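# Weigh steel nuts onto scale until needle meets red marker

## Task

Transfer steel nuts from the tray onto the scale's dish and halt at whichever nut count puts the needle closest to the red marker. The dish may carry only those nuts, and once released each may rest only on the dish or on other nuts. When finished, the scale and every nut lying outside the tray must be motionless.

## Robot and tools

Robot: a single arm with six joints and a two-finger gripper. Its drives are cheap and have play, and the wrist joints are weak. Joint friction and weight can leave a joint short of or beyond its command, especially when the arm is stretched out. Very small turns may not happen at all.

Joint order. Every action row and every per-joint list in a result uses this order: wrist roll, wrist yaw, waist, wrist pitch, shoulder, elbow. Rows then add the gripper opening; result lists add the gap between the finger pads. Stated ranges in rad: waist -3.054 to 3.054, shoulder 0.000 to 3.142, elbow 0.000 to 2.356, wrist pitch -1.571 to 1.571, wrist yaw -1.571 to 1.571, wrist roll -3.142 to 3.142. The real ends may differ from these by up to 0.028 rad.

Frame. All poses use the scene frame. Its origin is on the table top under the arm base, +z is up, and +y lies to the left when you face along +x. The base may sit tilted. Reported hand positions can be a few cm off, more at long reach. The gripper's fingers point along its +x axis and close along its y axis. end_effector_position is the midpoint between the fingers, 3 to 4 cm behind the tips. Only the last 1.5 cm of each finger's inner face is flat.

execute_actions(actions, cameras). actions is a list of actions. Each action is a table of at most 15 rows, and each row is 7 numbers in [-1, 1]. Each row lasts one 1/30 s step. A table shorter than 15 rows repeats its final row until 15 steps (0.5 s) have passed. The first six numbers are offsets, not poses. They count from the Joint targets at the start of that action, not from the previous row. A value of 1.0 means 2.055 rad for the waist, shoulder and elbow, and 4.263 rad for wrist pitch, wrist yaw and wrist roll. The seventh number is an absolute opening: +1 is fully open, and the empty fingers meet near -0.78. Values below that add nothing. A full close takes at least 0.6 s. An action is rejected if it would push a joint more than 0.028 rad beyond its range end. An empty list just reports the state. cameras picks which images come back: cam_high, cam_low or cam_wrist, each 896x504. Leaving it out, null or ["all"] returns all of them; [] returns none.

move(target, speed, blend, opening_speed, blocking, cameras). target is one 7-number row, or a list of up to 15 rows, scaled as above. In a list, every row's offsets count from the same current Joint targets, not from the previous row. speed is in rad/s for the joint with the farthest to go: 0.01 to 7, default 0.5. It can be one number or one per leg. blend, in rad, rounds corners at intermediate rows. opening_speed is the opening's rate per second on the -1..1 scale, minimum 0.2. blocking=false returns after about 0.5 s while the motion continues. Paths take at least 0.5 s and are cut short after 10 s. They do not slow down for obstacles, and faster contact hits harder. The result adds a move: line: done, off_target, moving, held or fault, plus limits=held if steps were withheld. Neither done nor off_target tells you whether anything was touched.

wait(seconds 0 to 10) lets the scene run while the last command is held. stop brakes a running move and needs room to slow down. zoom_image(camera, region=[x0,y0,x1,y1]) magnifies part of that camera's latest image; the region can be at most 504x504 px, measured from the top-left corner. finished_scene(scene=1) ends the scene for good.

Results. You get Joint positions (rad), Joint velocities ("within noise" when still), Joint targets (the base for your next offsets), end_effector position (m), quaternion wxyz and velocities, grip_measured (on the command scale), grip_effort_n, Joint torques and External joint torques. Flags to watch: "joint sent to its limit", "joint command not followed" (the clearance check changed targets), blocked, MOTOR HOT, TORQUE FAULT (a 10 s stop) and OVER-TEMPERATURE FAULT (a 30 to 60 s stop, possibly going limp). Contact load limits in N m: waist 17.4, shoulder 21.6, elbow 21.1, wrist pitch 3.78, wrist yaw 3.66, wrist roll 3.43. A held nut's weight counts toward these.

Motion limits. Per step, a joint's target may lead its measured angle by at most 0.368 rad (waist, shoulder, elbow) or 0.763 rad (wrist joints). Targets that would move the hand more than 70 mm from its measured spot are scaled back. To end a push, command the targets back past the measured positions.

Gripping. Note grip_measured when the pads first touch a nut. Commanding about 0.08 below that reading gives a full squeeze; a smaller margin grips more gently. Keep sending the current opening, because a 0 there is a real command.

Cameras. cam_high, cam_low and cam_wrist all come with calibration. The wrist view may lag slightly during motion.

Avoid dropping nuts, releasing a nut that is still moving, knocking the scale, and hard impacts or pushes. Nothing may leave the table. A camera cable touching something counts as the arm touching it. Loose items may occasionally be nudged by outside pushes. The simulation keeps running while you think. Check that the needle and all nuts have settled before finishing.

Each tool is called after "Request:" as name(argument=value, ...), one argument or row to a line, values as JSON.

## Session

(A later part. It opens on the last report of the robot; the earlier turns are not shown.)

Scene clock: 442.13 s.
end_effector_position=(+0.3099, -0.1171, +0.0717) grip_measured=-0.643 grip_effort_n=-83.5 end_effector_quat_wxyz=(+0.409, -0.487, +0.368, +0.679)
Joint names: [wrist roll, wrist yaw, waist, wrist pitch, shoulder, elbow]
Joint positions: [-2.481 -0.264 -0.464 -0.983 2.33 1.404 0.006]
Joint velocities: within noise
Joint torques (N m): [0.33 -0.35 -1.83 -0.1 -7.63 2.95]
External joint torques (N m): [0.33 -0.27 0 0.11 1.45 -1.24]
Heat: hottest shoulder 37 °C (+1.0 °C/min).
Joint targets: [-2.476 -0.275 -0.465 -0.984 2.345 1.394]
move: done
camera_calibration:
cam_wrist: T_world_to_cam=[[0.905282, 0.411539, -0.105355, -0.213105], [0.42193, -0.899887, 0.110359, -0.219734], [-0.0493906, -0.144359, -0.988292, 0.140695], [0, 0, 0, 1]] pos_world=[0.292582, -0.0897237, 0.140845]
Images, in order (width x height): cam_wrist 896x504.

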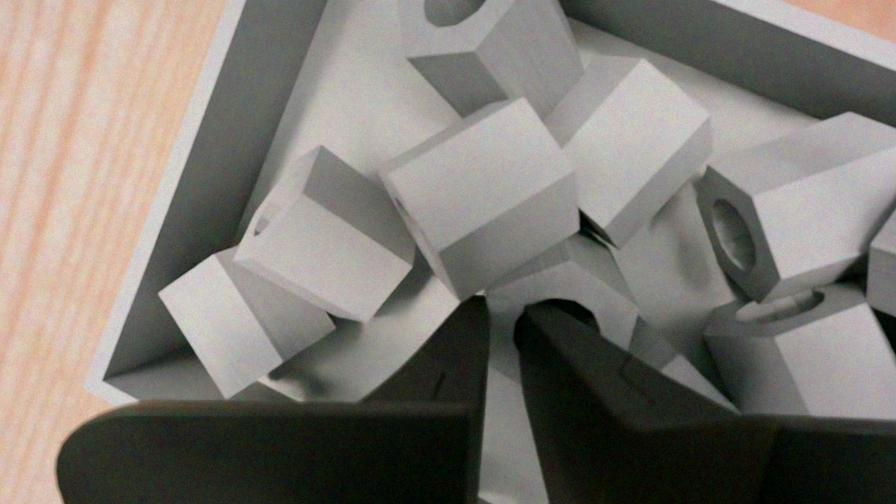

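Request:
move(
  target=[
    [-0.0056, 0.0016, -0.0068, -0.0211, -0.0195, 0.0423, -0.75],
    [-0.0103, 0.0033, -0.017, -0.0455, -0.0316, 0.0783, -0.75],
  ],
  speed=[0.12, 0.25],
  blend=[0.02, 0],
  cameras=["cam_wrist", "cam_high"],
)

Scene clock: 449.27 s.
end_effector_position=(+0.3217, -0.1265, +0.1184) grip_measured=-0.643 grip_effort_n=-83.5 end_effector_quat_wxyz=(+0.414, -0.486, +0.367, +0.677)
Joint names: [wrist roll, wrist yaw, waist, wrist pitch, shoulder, elbow]
Joint positions: [-2.505 -0.263 -0.497 -1.169 2.292 1.545 0.006]
Joint velocities: within noise
Joint torques (N m): [-0.41 0.17 -2.07 -0.72 -11.02 5.29]
External joint torques (N m): [-0.41 0.25 -0.25 -0.51 -1.6 0.56]
Heat: hottest shoulder 37 °C (+1.0 °C/min).
Joint targets: [-2.520 -0.261 -0.500 -1.178 2.280 1.555]
move: done
camera_calibration:
cam_wrist: T_world_to_cam=[[0.909594, 0.403538, -0.0989727, -0.218213], [0.41291, -0.904454, 0.10709, -0.235592], [-0.0463012, -0.138276, -0.989311, 0.185989], [0, 0, 0, 1]] pos_world=[0.304375, -0.0993073, 0.187634]
Images, in order (width x height): cam_high 896x504, cam_wrist 896x504.

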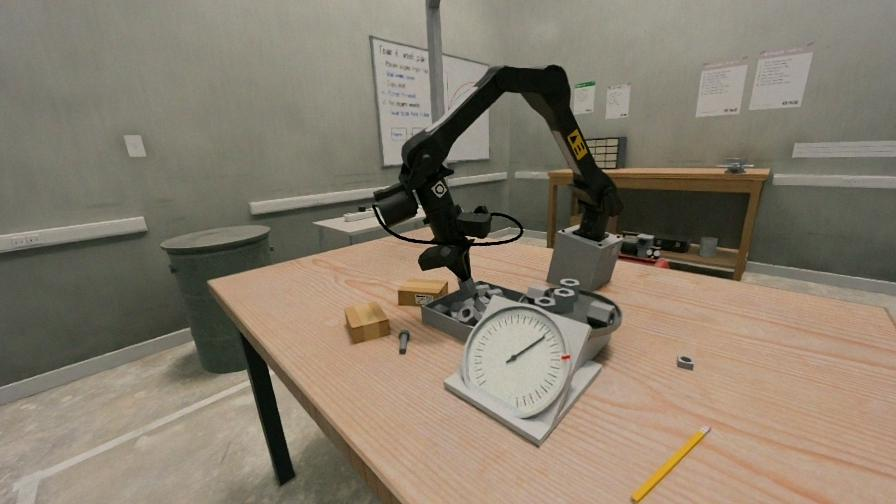

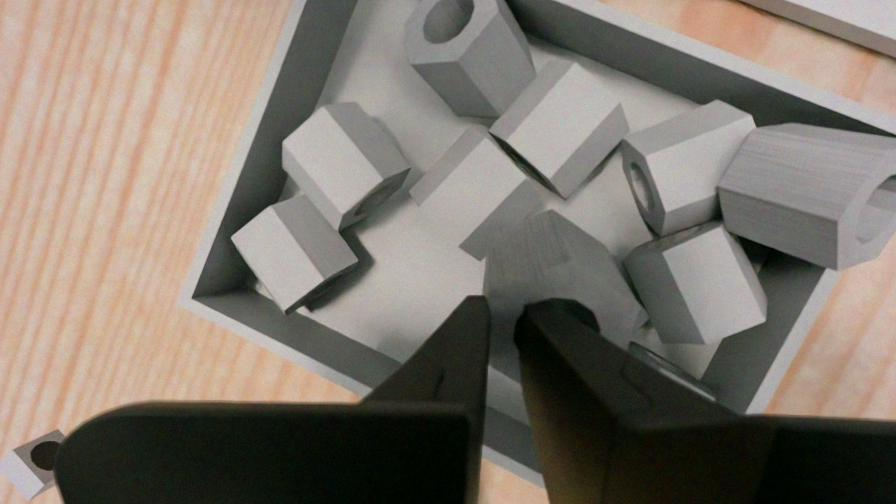

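Request:
move(
  target=[
    [0.1584, 0.0174, 0.1037, 0.038, -0.3254, -0.2582, -0.75],
    [0.2883, 0.0183, 0.3684, 0.0525, -0.4046, -0.3163, -0.75],
  ],
  speed=[0.5, 0.6],
  blend=[0.08, 0],
  cameras=["cam_wrist", "cam_high"],
)

Request:
zoom_image(
  camera="cam_high",
  region=[480, 180, 720, 360],
)

Scene clock: 452.77 s.
end_effector_position=(+0.2299, +0.1041, +0.1740) grip_measured=-0.643 grip_effort_n=-83.5 end_effector_quat_wxyz=(+0.501, -0.497, +0.500, +0.503)
Joint names: [wrist roll, wrist yaw, waist, wrist pitch, shoulder, elbow]
Joint positions: [-1.295 -0.186 0.253 -0.962 1.459 0.914 0.006]
Joint velocities: within noise
Joint torques (N m): [0.35 0.17 -0.64 0.62 -6.42 4]
External joint torques (N m): [0.35 0.24 0.32 0.32 -1.32 -1.4]
Heat: hottest shoulder 38 °C (+2.0 °C/min).
Joint targets: [-1.291 -0.183 0.257 -0.954 1.448 0.905]
move: done
camera_calibration:
cam_wrist: T_world_to_cam=[[0.999786, 0.0151307, -0.0141379, -0.217303], [0.0191818, -0.933918, 0.356972, 0.0549989], [-0.00780237, -0.357167, -0.934008, 0.272949], [0, 0, 0, 1]] pos_world=[0.218331, 0.152141, 0.232232]
Images, in order (width x height): cam_high 896x504, cam_wrist 896x504.

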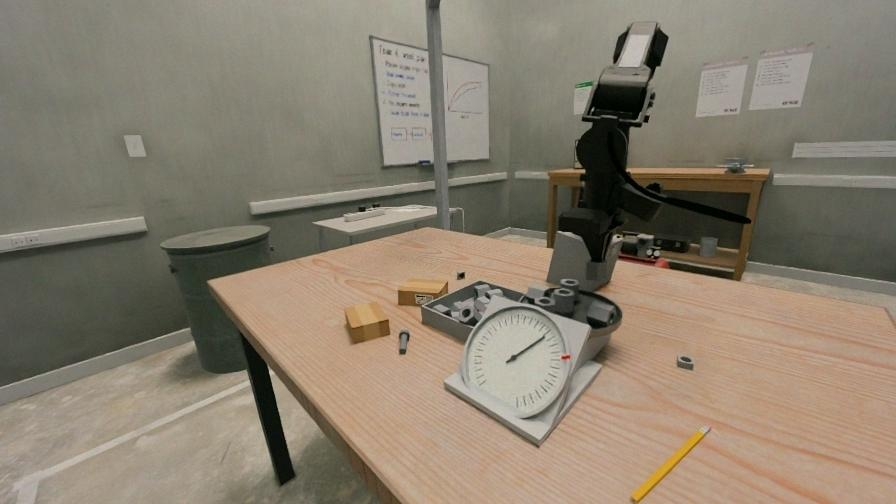

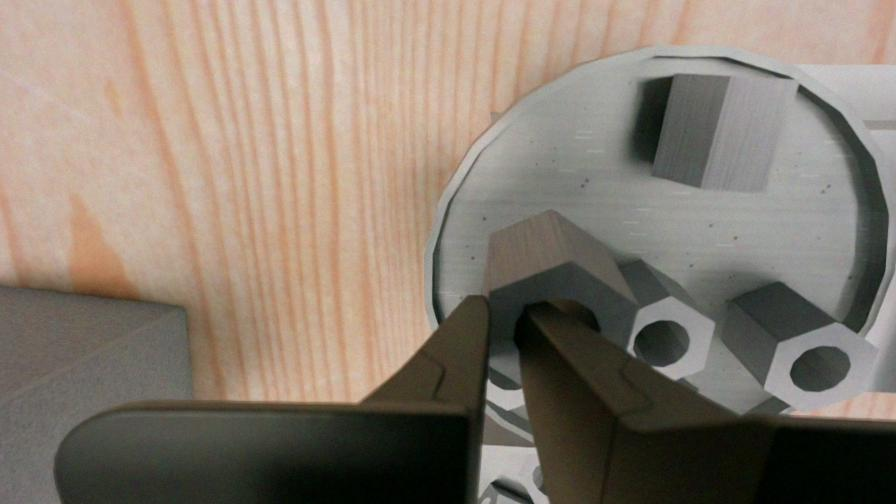

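Scaled by 2.100.

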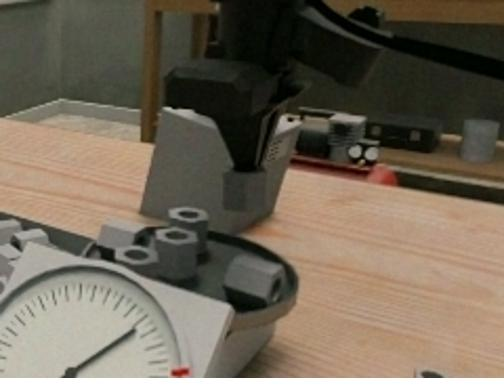

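Request:
move(
  target=[
    [0.0077, 0.0026, 0.0163, 0.0479, 0.0499, -0.0548, -0.75],
  ],
  speed=0.3,
  cameras=["cam_wrist", "cam_high"],
)

Request:
zoom_image(
  camera="cam_high",
  region=[462, 220, 642, 420],
)

Scene clock: 456.13 s.
end_effector_position=(+0.2303, +0.1026, +0.1288) grip_measured=-0.643 grip_effort_n=-83.5 end_effector_quat_wxyz=(+0.499, -0.500, +0.501, +0.500)
Joint names: [wrist roll, wrist yaw, waist, wrist pitch, shoulder, elbow]
Joint positions: [-1.263 -0.174 0.287 -0.758 1.544 0.801 0.006]
Joint velocities: within noise
Joint torques (N m): [0.34 0.18 -0.69 0.57 -4.56 3.58]
External joint torques (N m): [0.34 0.23 0.31 0.27 0.69 -1.29]
Heat: hottest shoulder 38 °C (+2.0 °C/min).
Joint targets: [-1.258 -0.172 0.290 -0.750 1.551 0.792]
move: done
camera_calibration:
cam_wrist: T_world_to_cam=[[0.999787, 0.0166835, -0.0121554, -0.218652], [0.019976, -0.930362, 0.366097, 0.0680545], [-0.00520117, -0.366262, -0.930497, 0.230023], [0, 0, 0, 1]] pos_world=[0.218443, 0.151212, 0.186463]
Images, in order (width x height): cam_high 896x504, cam_wrist 896x504.

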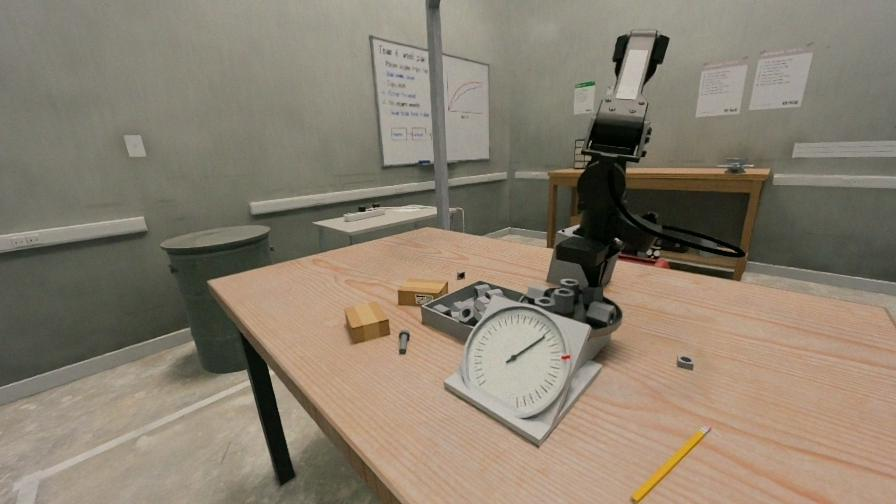

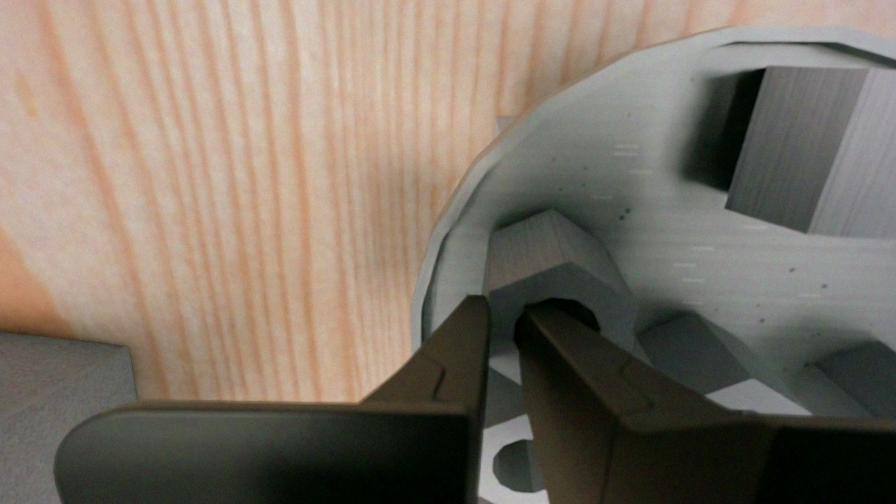

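Scaled by 2.520.

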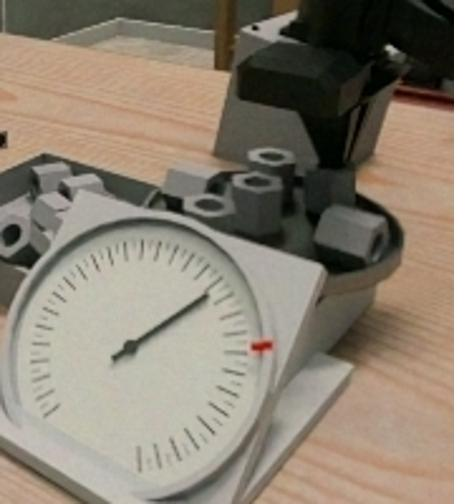

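Request:
move(
  target=[
    [0.0003, 0, 0.0007, 0.0022, 0.0023, -0.0021, -0.75],
  ],
  speed=0.1,
  cameras=["cam_high"],
)

Request:
zoom_image(
  camera="cam_high",
  region=[462, 300, 582, 420],
)

Scene clock: 457.83 s.
end_effector_position=(+0.2307, +0.1028, +0.1269) grip_measured=-0.643 grip_effort_n=-83.5 end_effector_quat_wxyz=(+0.499, -0.500, +0.500, +0.500)
Joint names: [wrist roll, wrist yaw, waist, wrist pitch, shoulder, elbow]
Joint positions: [-1.261 -0.174 0.289 -0.747 1.548 0.797 0.006]
Joint velocities: within noise
Joint torques (N m): [0.33 0.18 -0.68 0.62 -4.52 3.57]
External joint torques (N m): [0.33 0.23 0.29 0.31 0.75 -1.31]
Heat: hottest shoulder 37 °C (+2.0 °C/min).
Joint targets: [-1.257 -0.172 0.292 -0.741 1.555 0.788]
move: done
Images, in order (width x height): cam_high 896x504.

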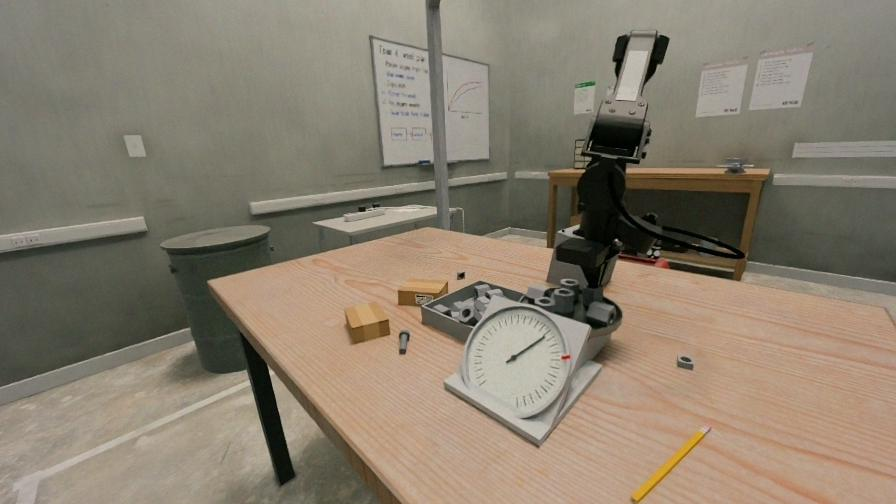

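Scaled by 4.200.

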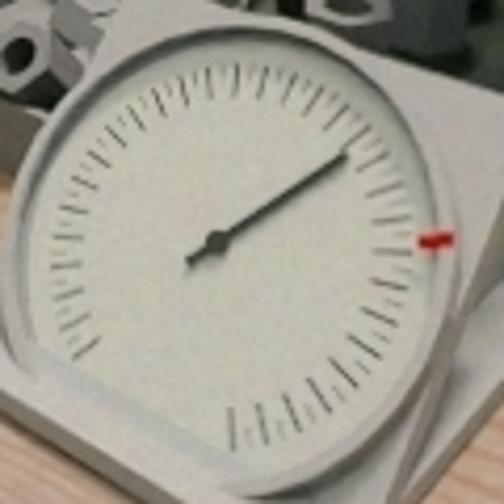

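Request:
move(
  target=[
    [0.0003, 0, 0.0007, 0.0022, 0.0023, -0.0021, -0.75],
  ],
  speed=0.1,
  cameras=["cam_high"],
)

Request:
zoom_image(
  camera="cam_high",
  region=[462, 300, 582, 420],
)

Scene clock: 458.83 s.
end_effector_position=(+0.2307, +0.1028, +0.1249) grip_measured=-0.643 grip_effort_n=-83.5 end_effector_quat_wxyz=(+0.499, -0.500, +0.500, +0.500)
Joint names: [wrist roll, wrist yaw, waist, wrist pitch, shoulder, elbow]
Joint positions: [-1.26 -0.174 0.29 -0.738 1.553 0.793 0.006]
Joint velocities: within noise
Joint torques (N m): [0.33 0.18 -0.68 0.59 -4.53 3.52]
External joint torques (N m): [0.33 0.23 0.34 0.29 0.75 -1.3]
Heat: hottest shoulder 37 °C (+2.0 °C/min).
Joint targets: [-1.255 -0.172 0.293 -0.732 1.560 0.784]
move: done
Images, in order (width x height): cam_high 896x504.

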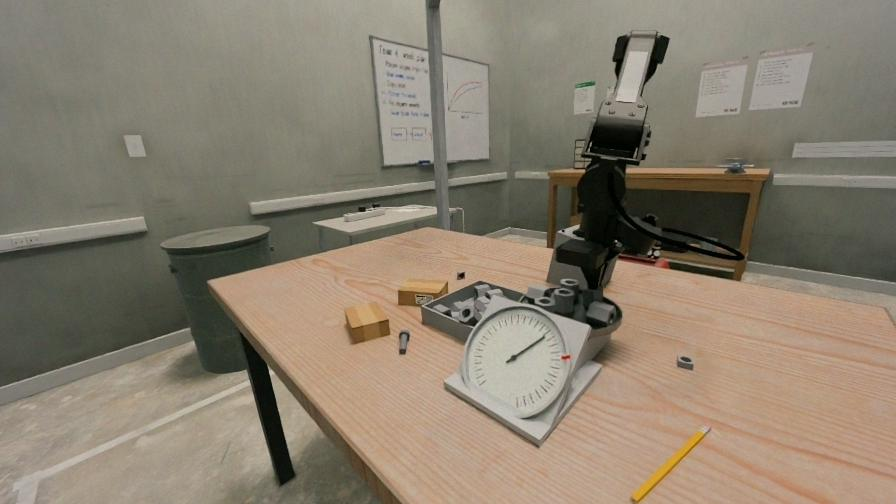

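Scaled by 4.200.

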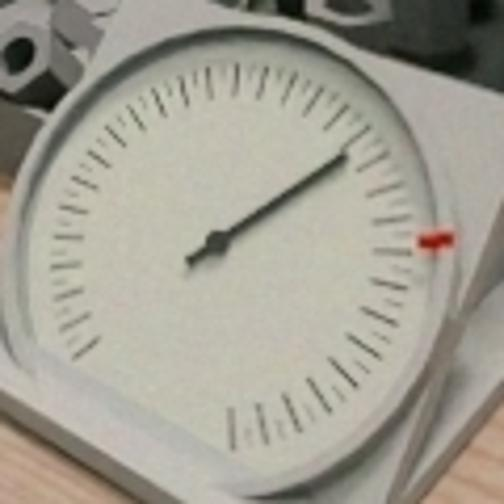

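Continue down in small steps.

Request:
move(
  target=[
    [0.0003, 0, 0.0006, 0.0017, 0.0018, -0.0017, -0.75],
  ],
  speed=0.1,
  cameras=["cam_high"],
)

Request:
zoom_image(
  camera="cam_high",
  region=[462, 300, 582, 420],
)

Scene clock: 459.90 s.
end_effector_position=(+0.2305, +0.1028, +0.1240) grip_measured=-0.643 grip_effort_n=-83.5 end_effector_quat_wxyz=(+0.499, -0.500, +0.500, +0.500)
Joint names: [wrist roll, wrist yaw, waist, wrist pitch, shoulder, elbow]
Joint positions: [-1.258 -0.174 0.291 -0.733 1.555 0.79 0.006]
Joint velocities: within noise
Joint torques (N m): [0.32 0.17 -0.67 0.79 -4.29 3.44]
External joint torques (N m): [0.32 0.22 0.36 0.47 1.02 -1.44]
Heat: hottest shoulder 37 °C (+2.0 °C/min).
Joint targets: [-1.254 -0.172 0.294 -0.724 1.564 0.780]
move: done
Images, in order (width x height): cam_high 896x504.

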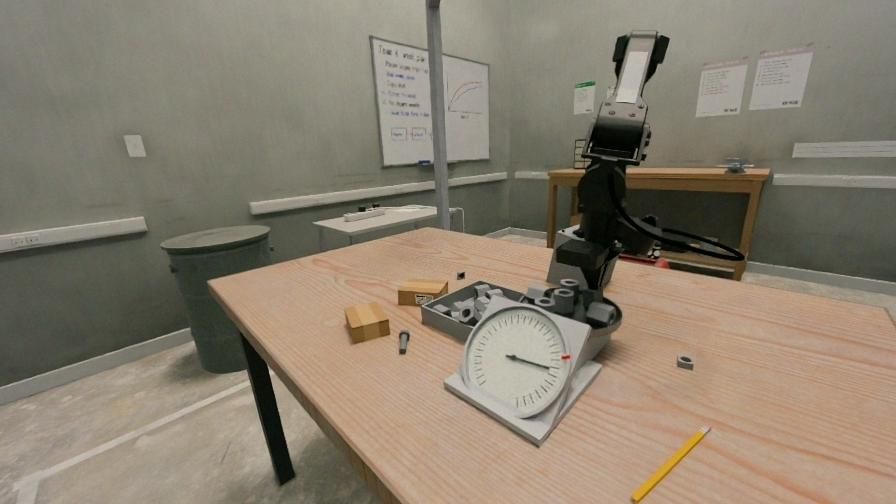

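Scaled by 4.200.

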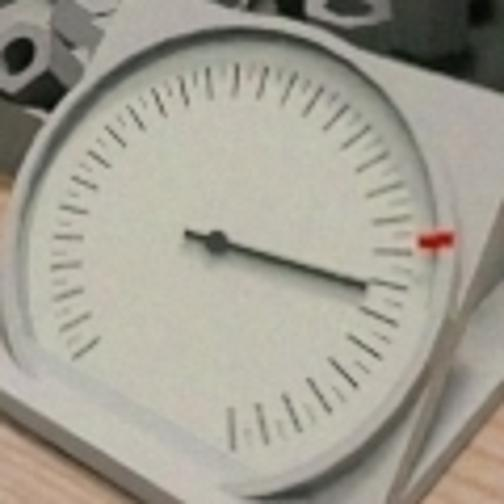

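Request:
move(
  target=[
    [0, 0, 0, 0, 0, 0, -0.48],
  ],
  speed=0.1,
  opening_speed=0.25,
  cameras=["cam_wrist", "cam_high"],
)

Request:
zoom_image(
  camera="cam_high",
  region=[462, 260, 642, 420],
)

Scene clock: 461.87 s.
end_effector_position=(+0.2309, +0.1032, +0.1238) grip_measured=-0.483 grip_effort_n=13.7 end_effector_quat_wxyz=(+0.500, -0.501, +0.499, +0.500)
Joint names: [wrist roll, wrist yaw, waist, wrist pitch, shoulder, elbow]
Joint positions: [-1.258 -0.174 0.292 -0.73 1.555 0.789 0.013]
Joint velocities: within noise
Joint torques (N m): [0.32 0.18 -0.75 0.55 -4.31 3.45]
External joint torques (N m): [0.32 0.23 0.25 0.24 1.01 -1.4]
Heat: hottest shoulder 37 °C (+2.0 °C/min).
Joint targets: [-1.254 -0.172 0.295 -0.724 1.564 0.780]
move: done
camera_calibration:
cam_wrist: T_world_to_cam=[[0.999808, 0.0178936, -0.00797525, -0.219984], [0.0195696, -0.930975, 0.364557, 0.0707758], [-0.000901541, -0.364643, -0.931147, 0.224576], [0, 0, 0, 1]] pos_world=[0.218759, 0.151717, 0.181557]
Images, in order (width x height): cam_high 896x504, cam_wrist 896x504.

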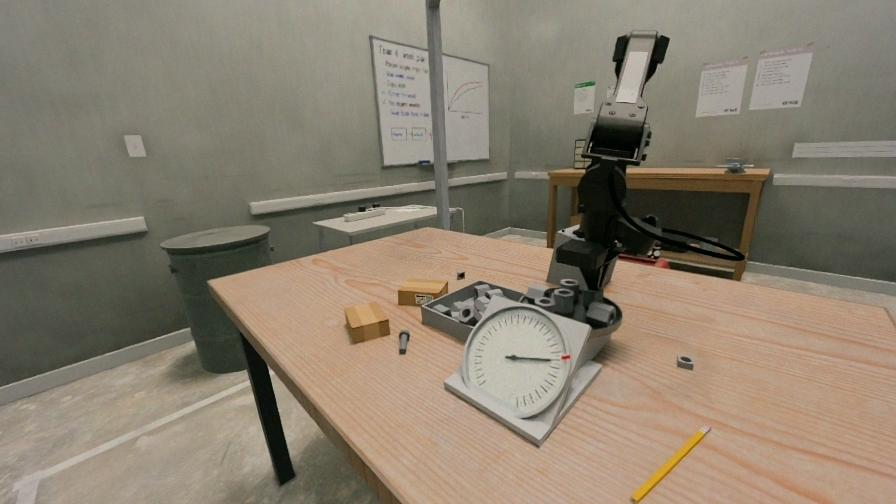

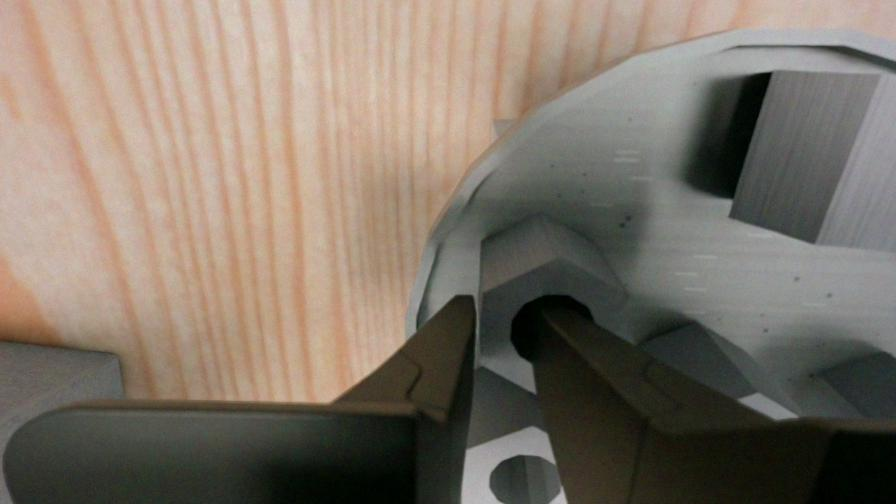

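Scaled by 2.800.

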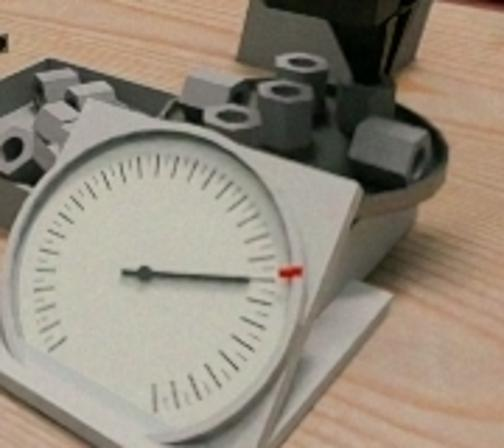

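Request:
move(
  target=[
    [-0.0025, 0, -0.0052, -0.0101, -0.0185, 0.0172, -0.48],
  ],
  speed=0.08,
  cameras=["cam_wrist", "cam_high"],
)

Request:
zoom_image(
  camera="cam_high",
  region=[462, 300, 582, 420],
)

Scene clock: 463.37 s.
end_effector_position=(+0.2310, +0.1036, +0.1323) grip_measured=-0.482 grip_effort_n=12.8 end_effector_quat_wxyz=(+0.502, -0.500, +0.500, +0.498)
Joint names: [wrist roll, wrist yaw, waist, wrist pitch, shoulder, elbow]
Joint positions: [-1.258 -0.174 0.287 -0.767 1.533 0.807 0.013]
Joint velocities: within noise
Joint torques (N m): [-0.09 0.17 -1.3 0.12 -6.23 5.4]
External joint torques (N m): [-0.09 0.22 -0.3 -0.2 -0.99 0.45]
Heat: hottest shoulder 37 °C (+2.0 °C/min).
Joint targets: [-1.265 -0.172 0.284 -0.767 1.526 0.816]
move: done
camera_calibration:
cam_wrist: T_world_to_cam=[[0.999891, 0.0137154, -0.00548122, -0.219973], [0.0147697, -0.931194, 0.364225, 0.0691952], [-0.000108596, -0.364266, -0.931295, 0.232433], [0, 0, 0, 1]] pos_world=[0.218952, 0.152119, 0.190055]
Images, in order (width x height): cam_high 896x504, cam_wrist 896x504.

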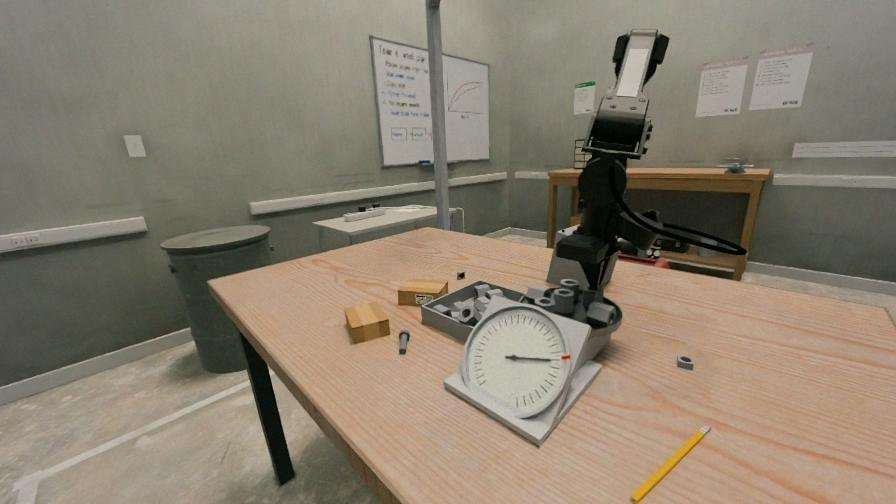

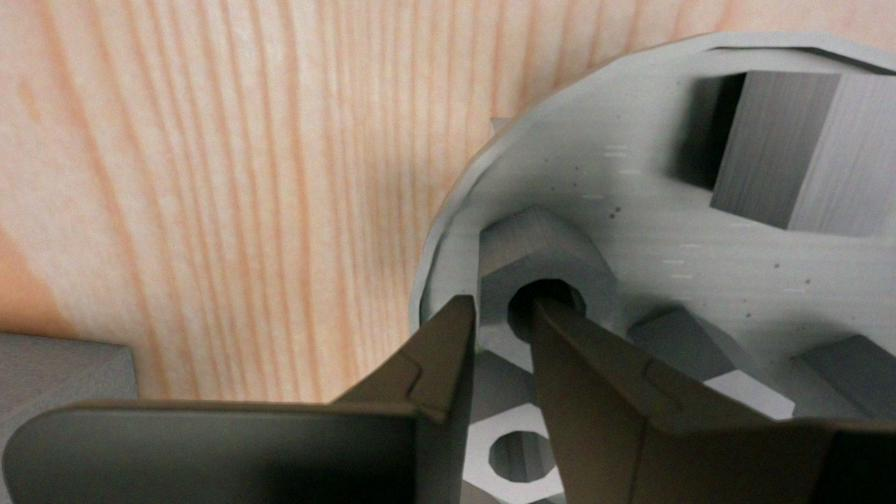

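Scaled by 4.200.

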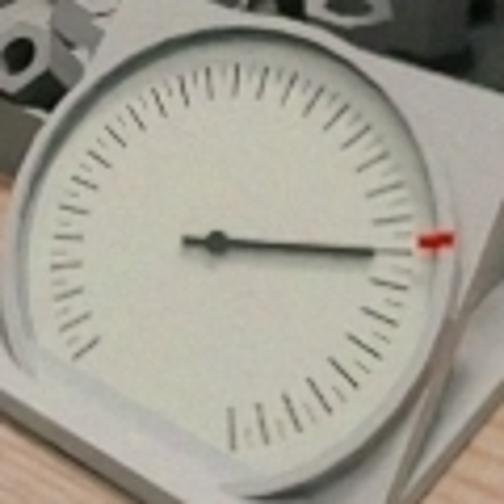

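Request:
move(
  target=[
    [-0.0094, 0, -0.016, -0.0453, -0.0377, 0.0526, -0.48],
  ],
  speed=0.25,
  cameras=["cam_wrist", "cam_high"],
)

Request:
zoom_image(
  camera="cam_high",
  region=[462, 260, 642, 420],
)

Scene clock: 465.60 s.
end_effector_position=(+0.2308, +0.1028, +0.1747) grip_measured=-0.482 grip_effort_n=12.8 end_effector_quat_wxyz=(+0.501, -0.500, +0.501, +0.498)
Joint names: [wrist roll, wrist yaw, waist, wrist pitch, shoulder, elbow]
Joint positions: [-1.29 -0.174 0.255 -0.96 1.455 0.914 0.013]
Joint velocities: within noise
Joint torques (N m): [-0.39 0.18 -1.27 0.1 -5.97 5.86]
External joint torques (N m): [-0.39 0.23 -0.32 -0.23 -0.95 0.42]
Heat: hottest shoulder 37 °C (+2.0 °C/min).
Joint targets: [-1.305 -0.172 0.251 -0.960 1.448 0.924]
move: done
camera_calibration:
cam_wrist: T_world_to_cam=[[0.999903, 0.0123506, -0.00649344, -0.219186], [0.0138716, -0.930194, 0.366805, 0.0526661], [-0.0015099, -0.366859, -0.930275, 0.272076], [0, 0, 0, 1]] pos_world=[0.218845, 0.151511, 0.232364]
Images, in order (width x height): cam_high 896x504, cam_wrist 896x504.

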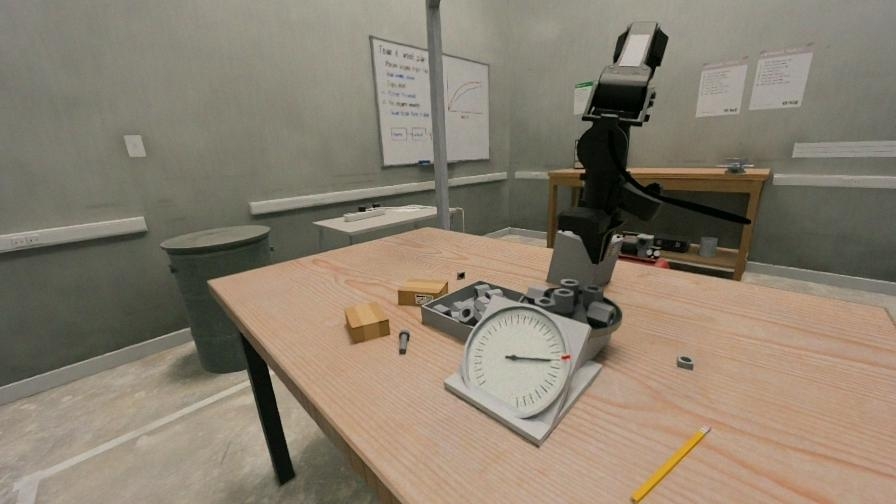

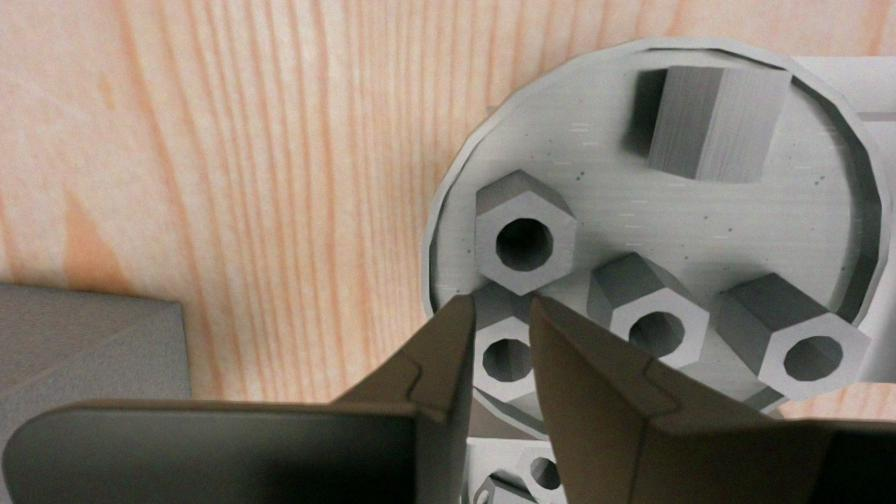

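Scaled by 2.800.

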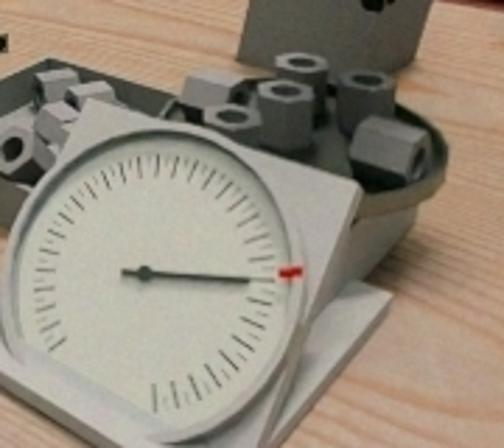

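Request:
finished_scene(
  scene=1,
)

The scene is finished: the task was done.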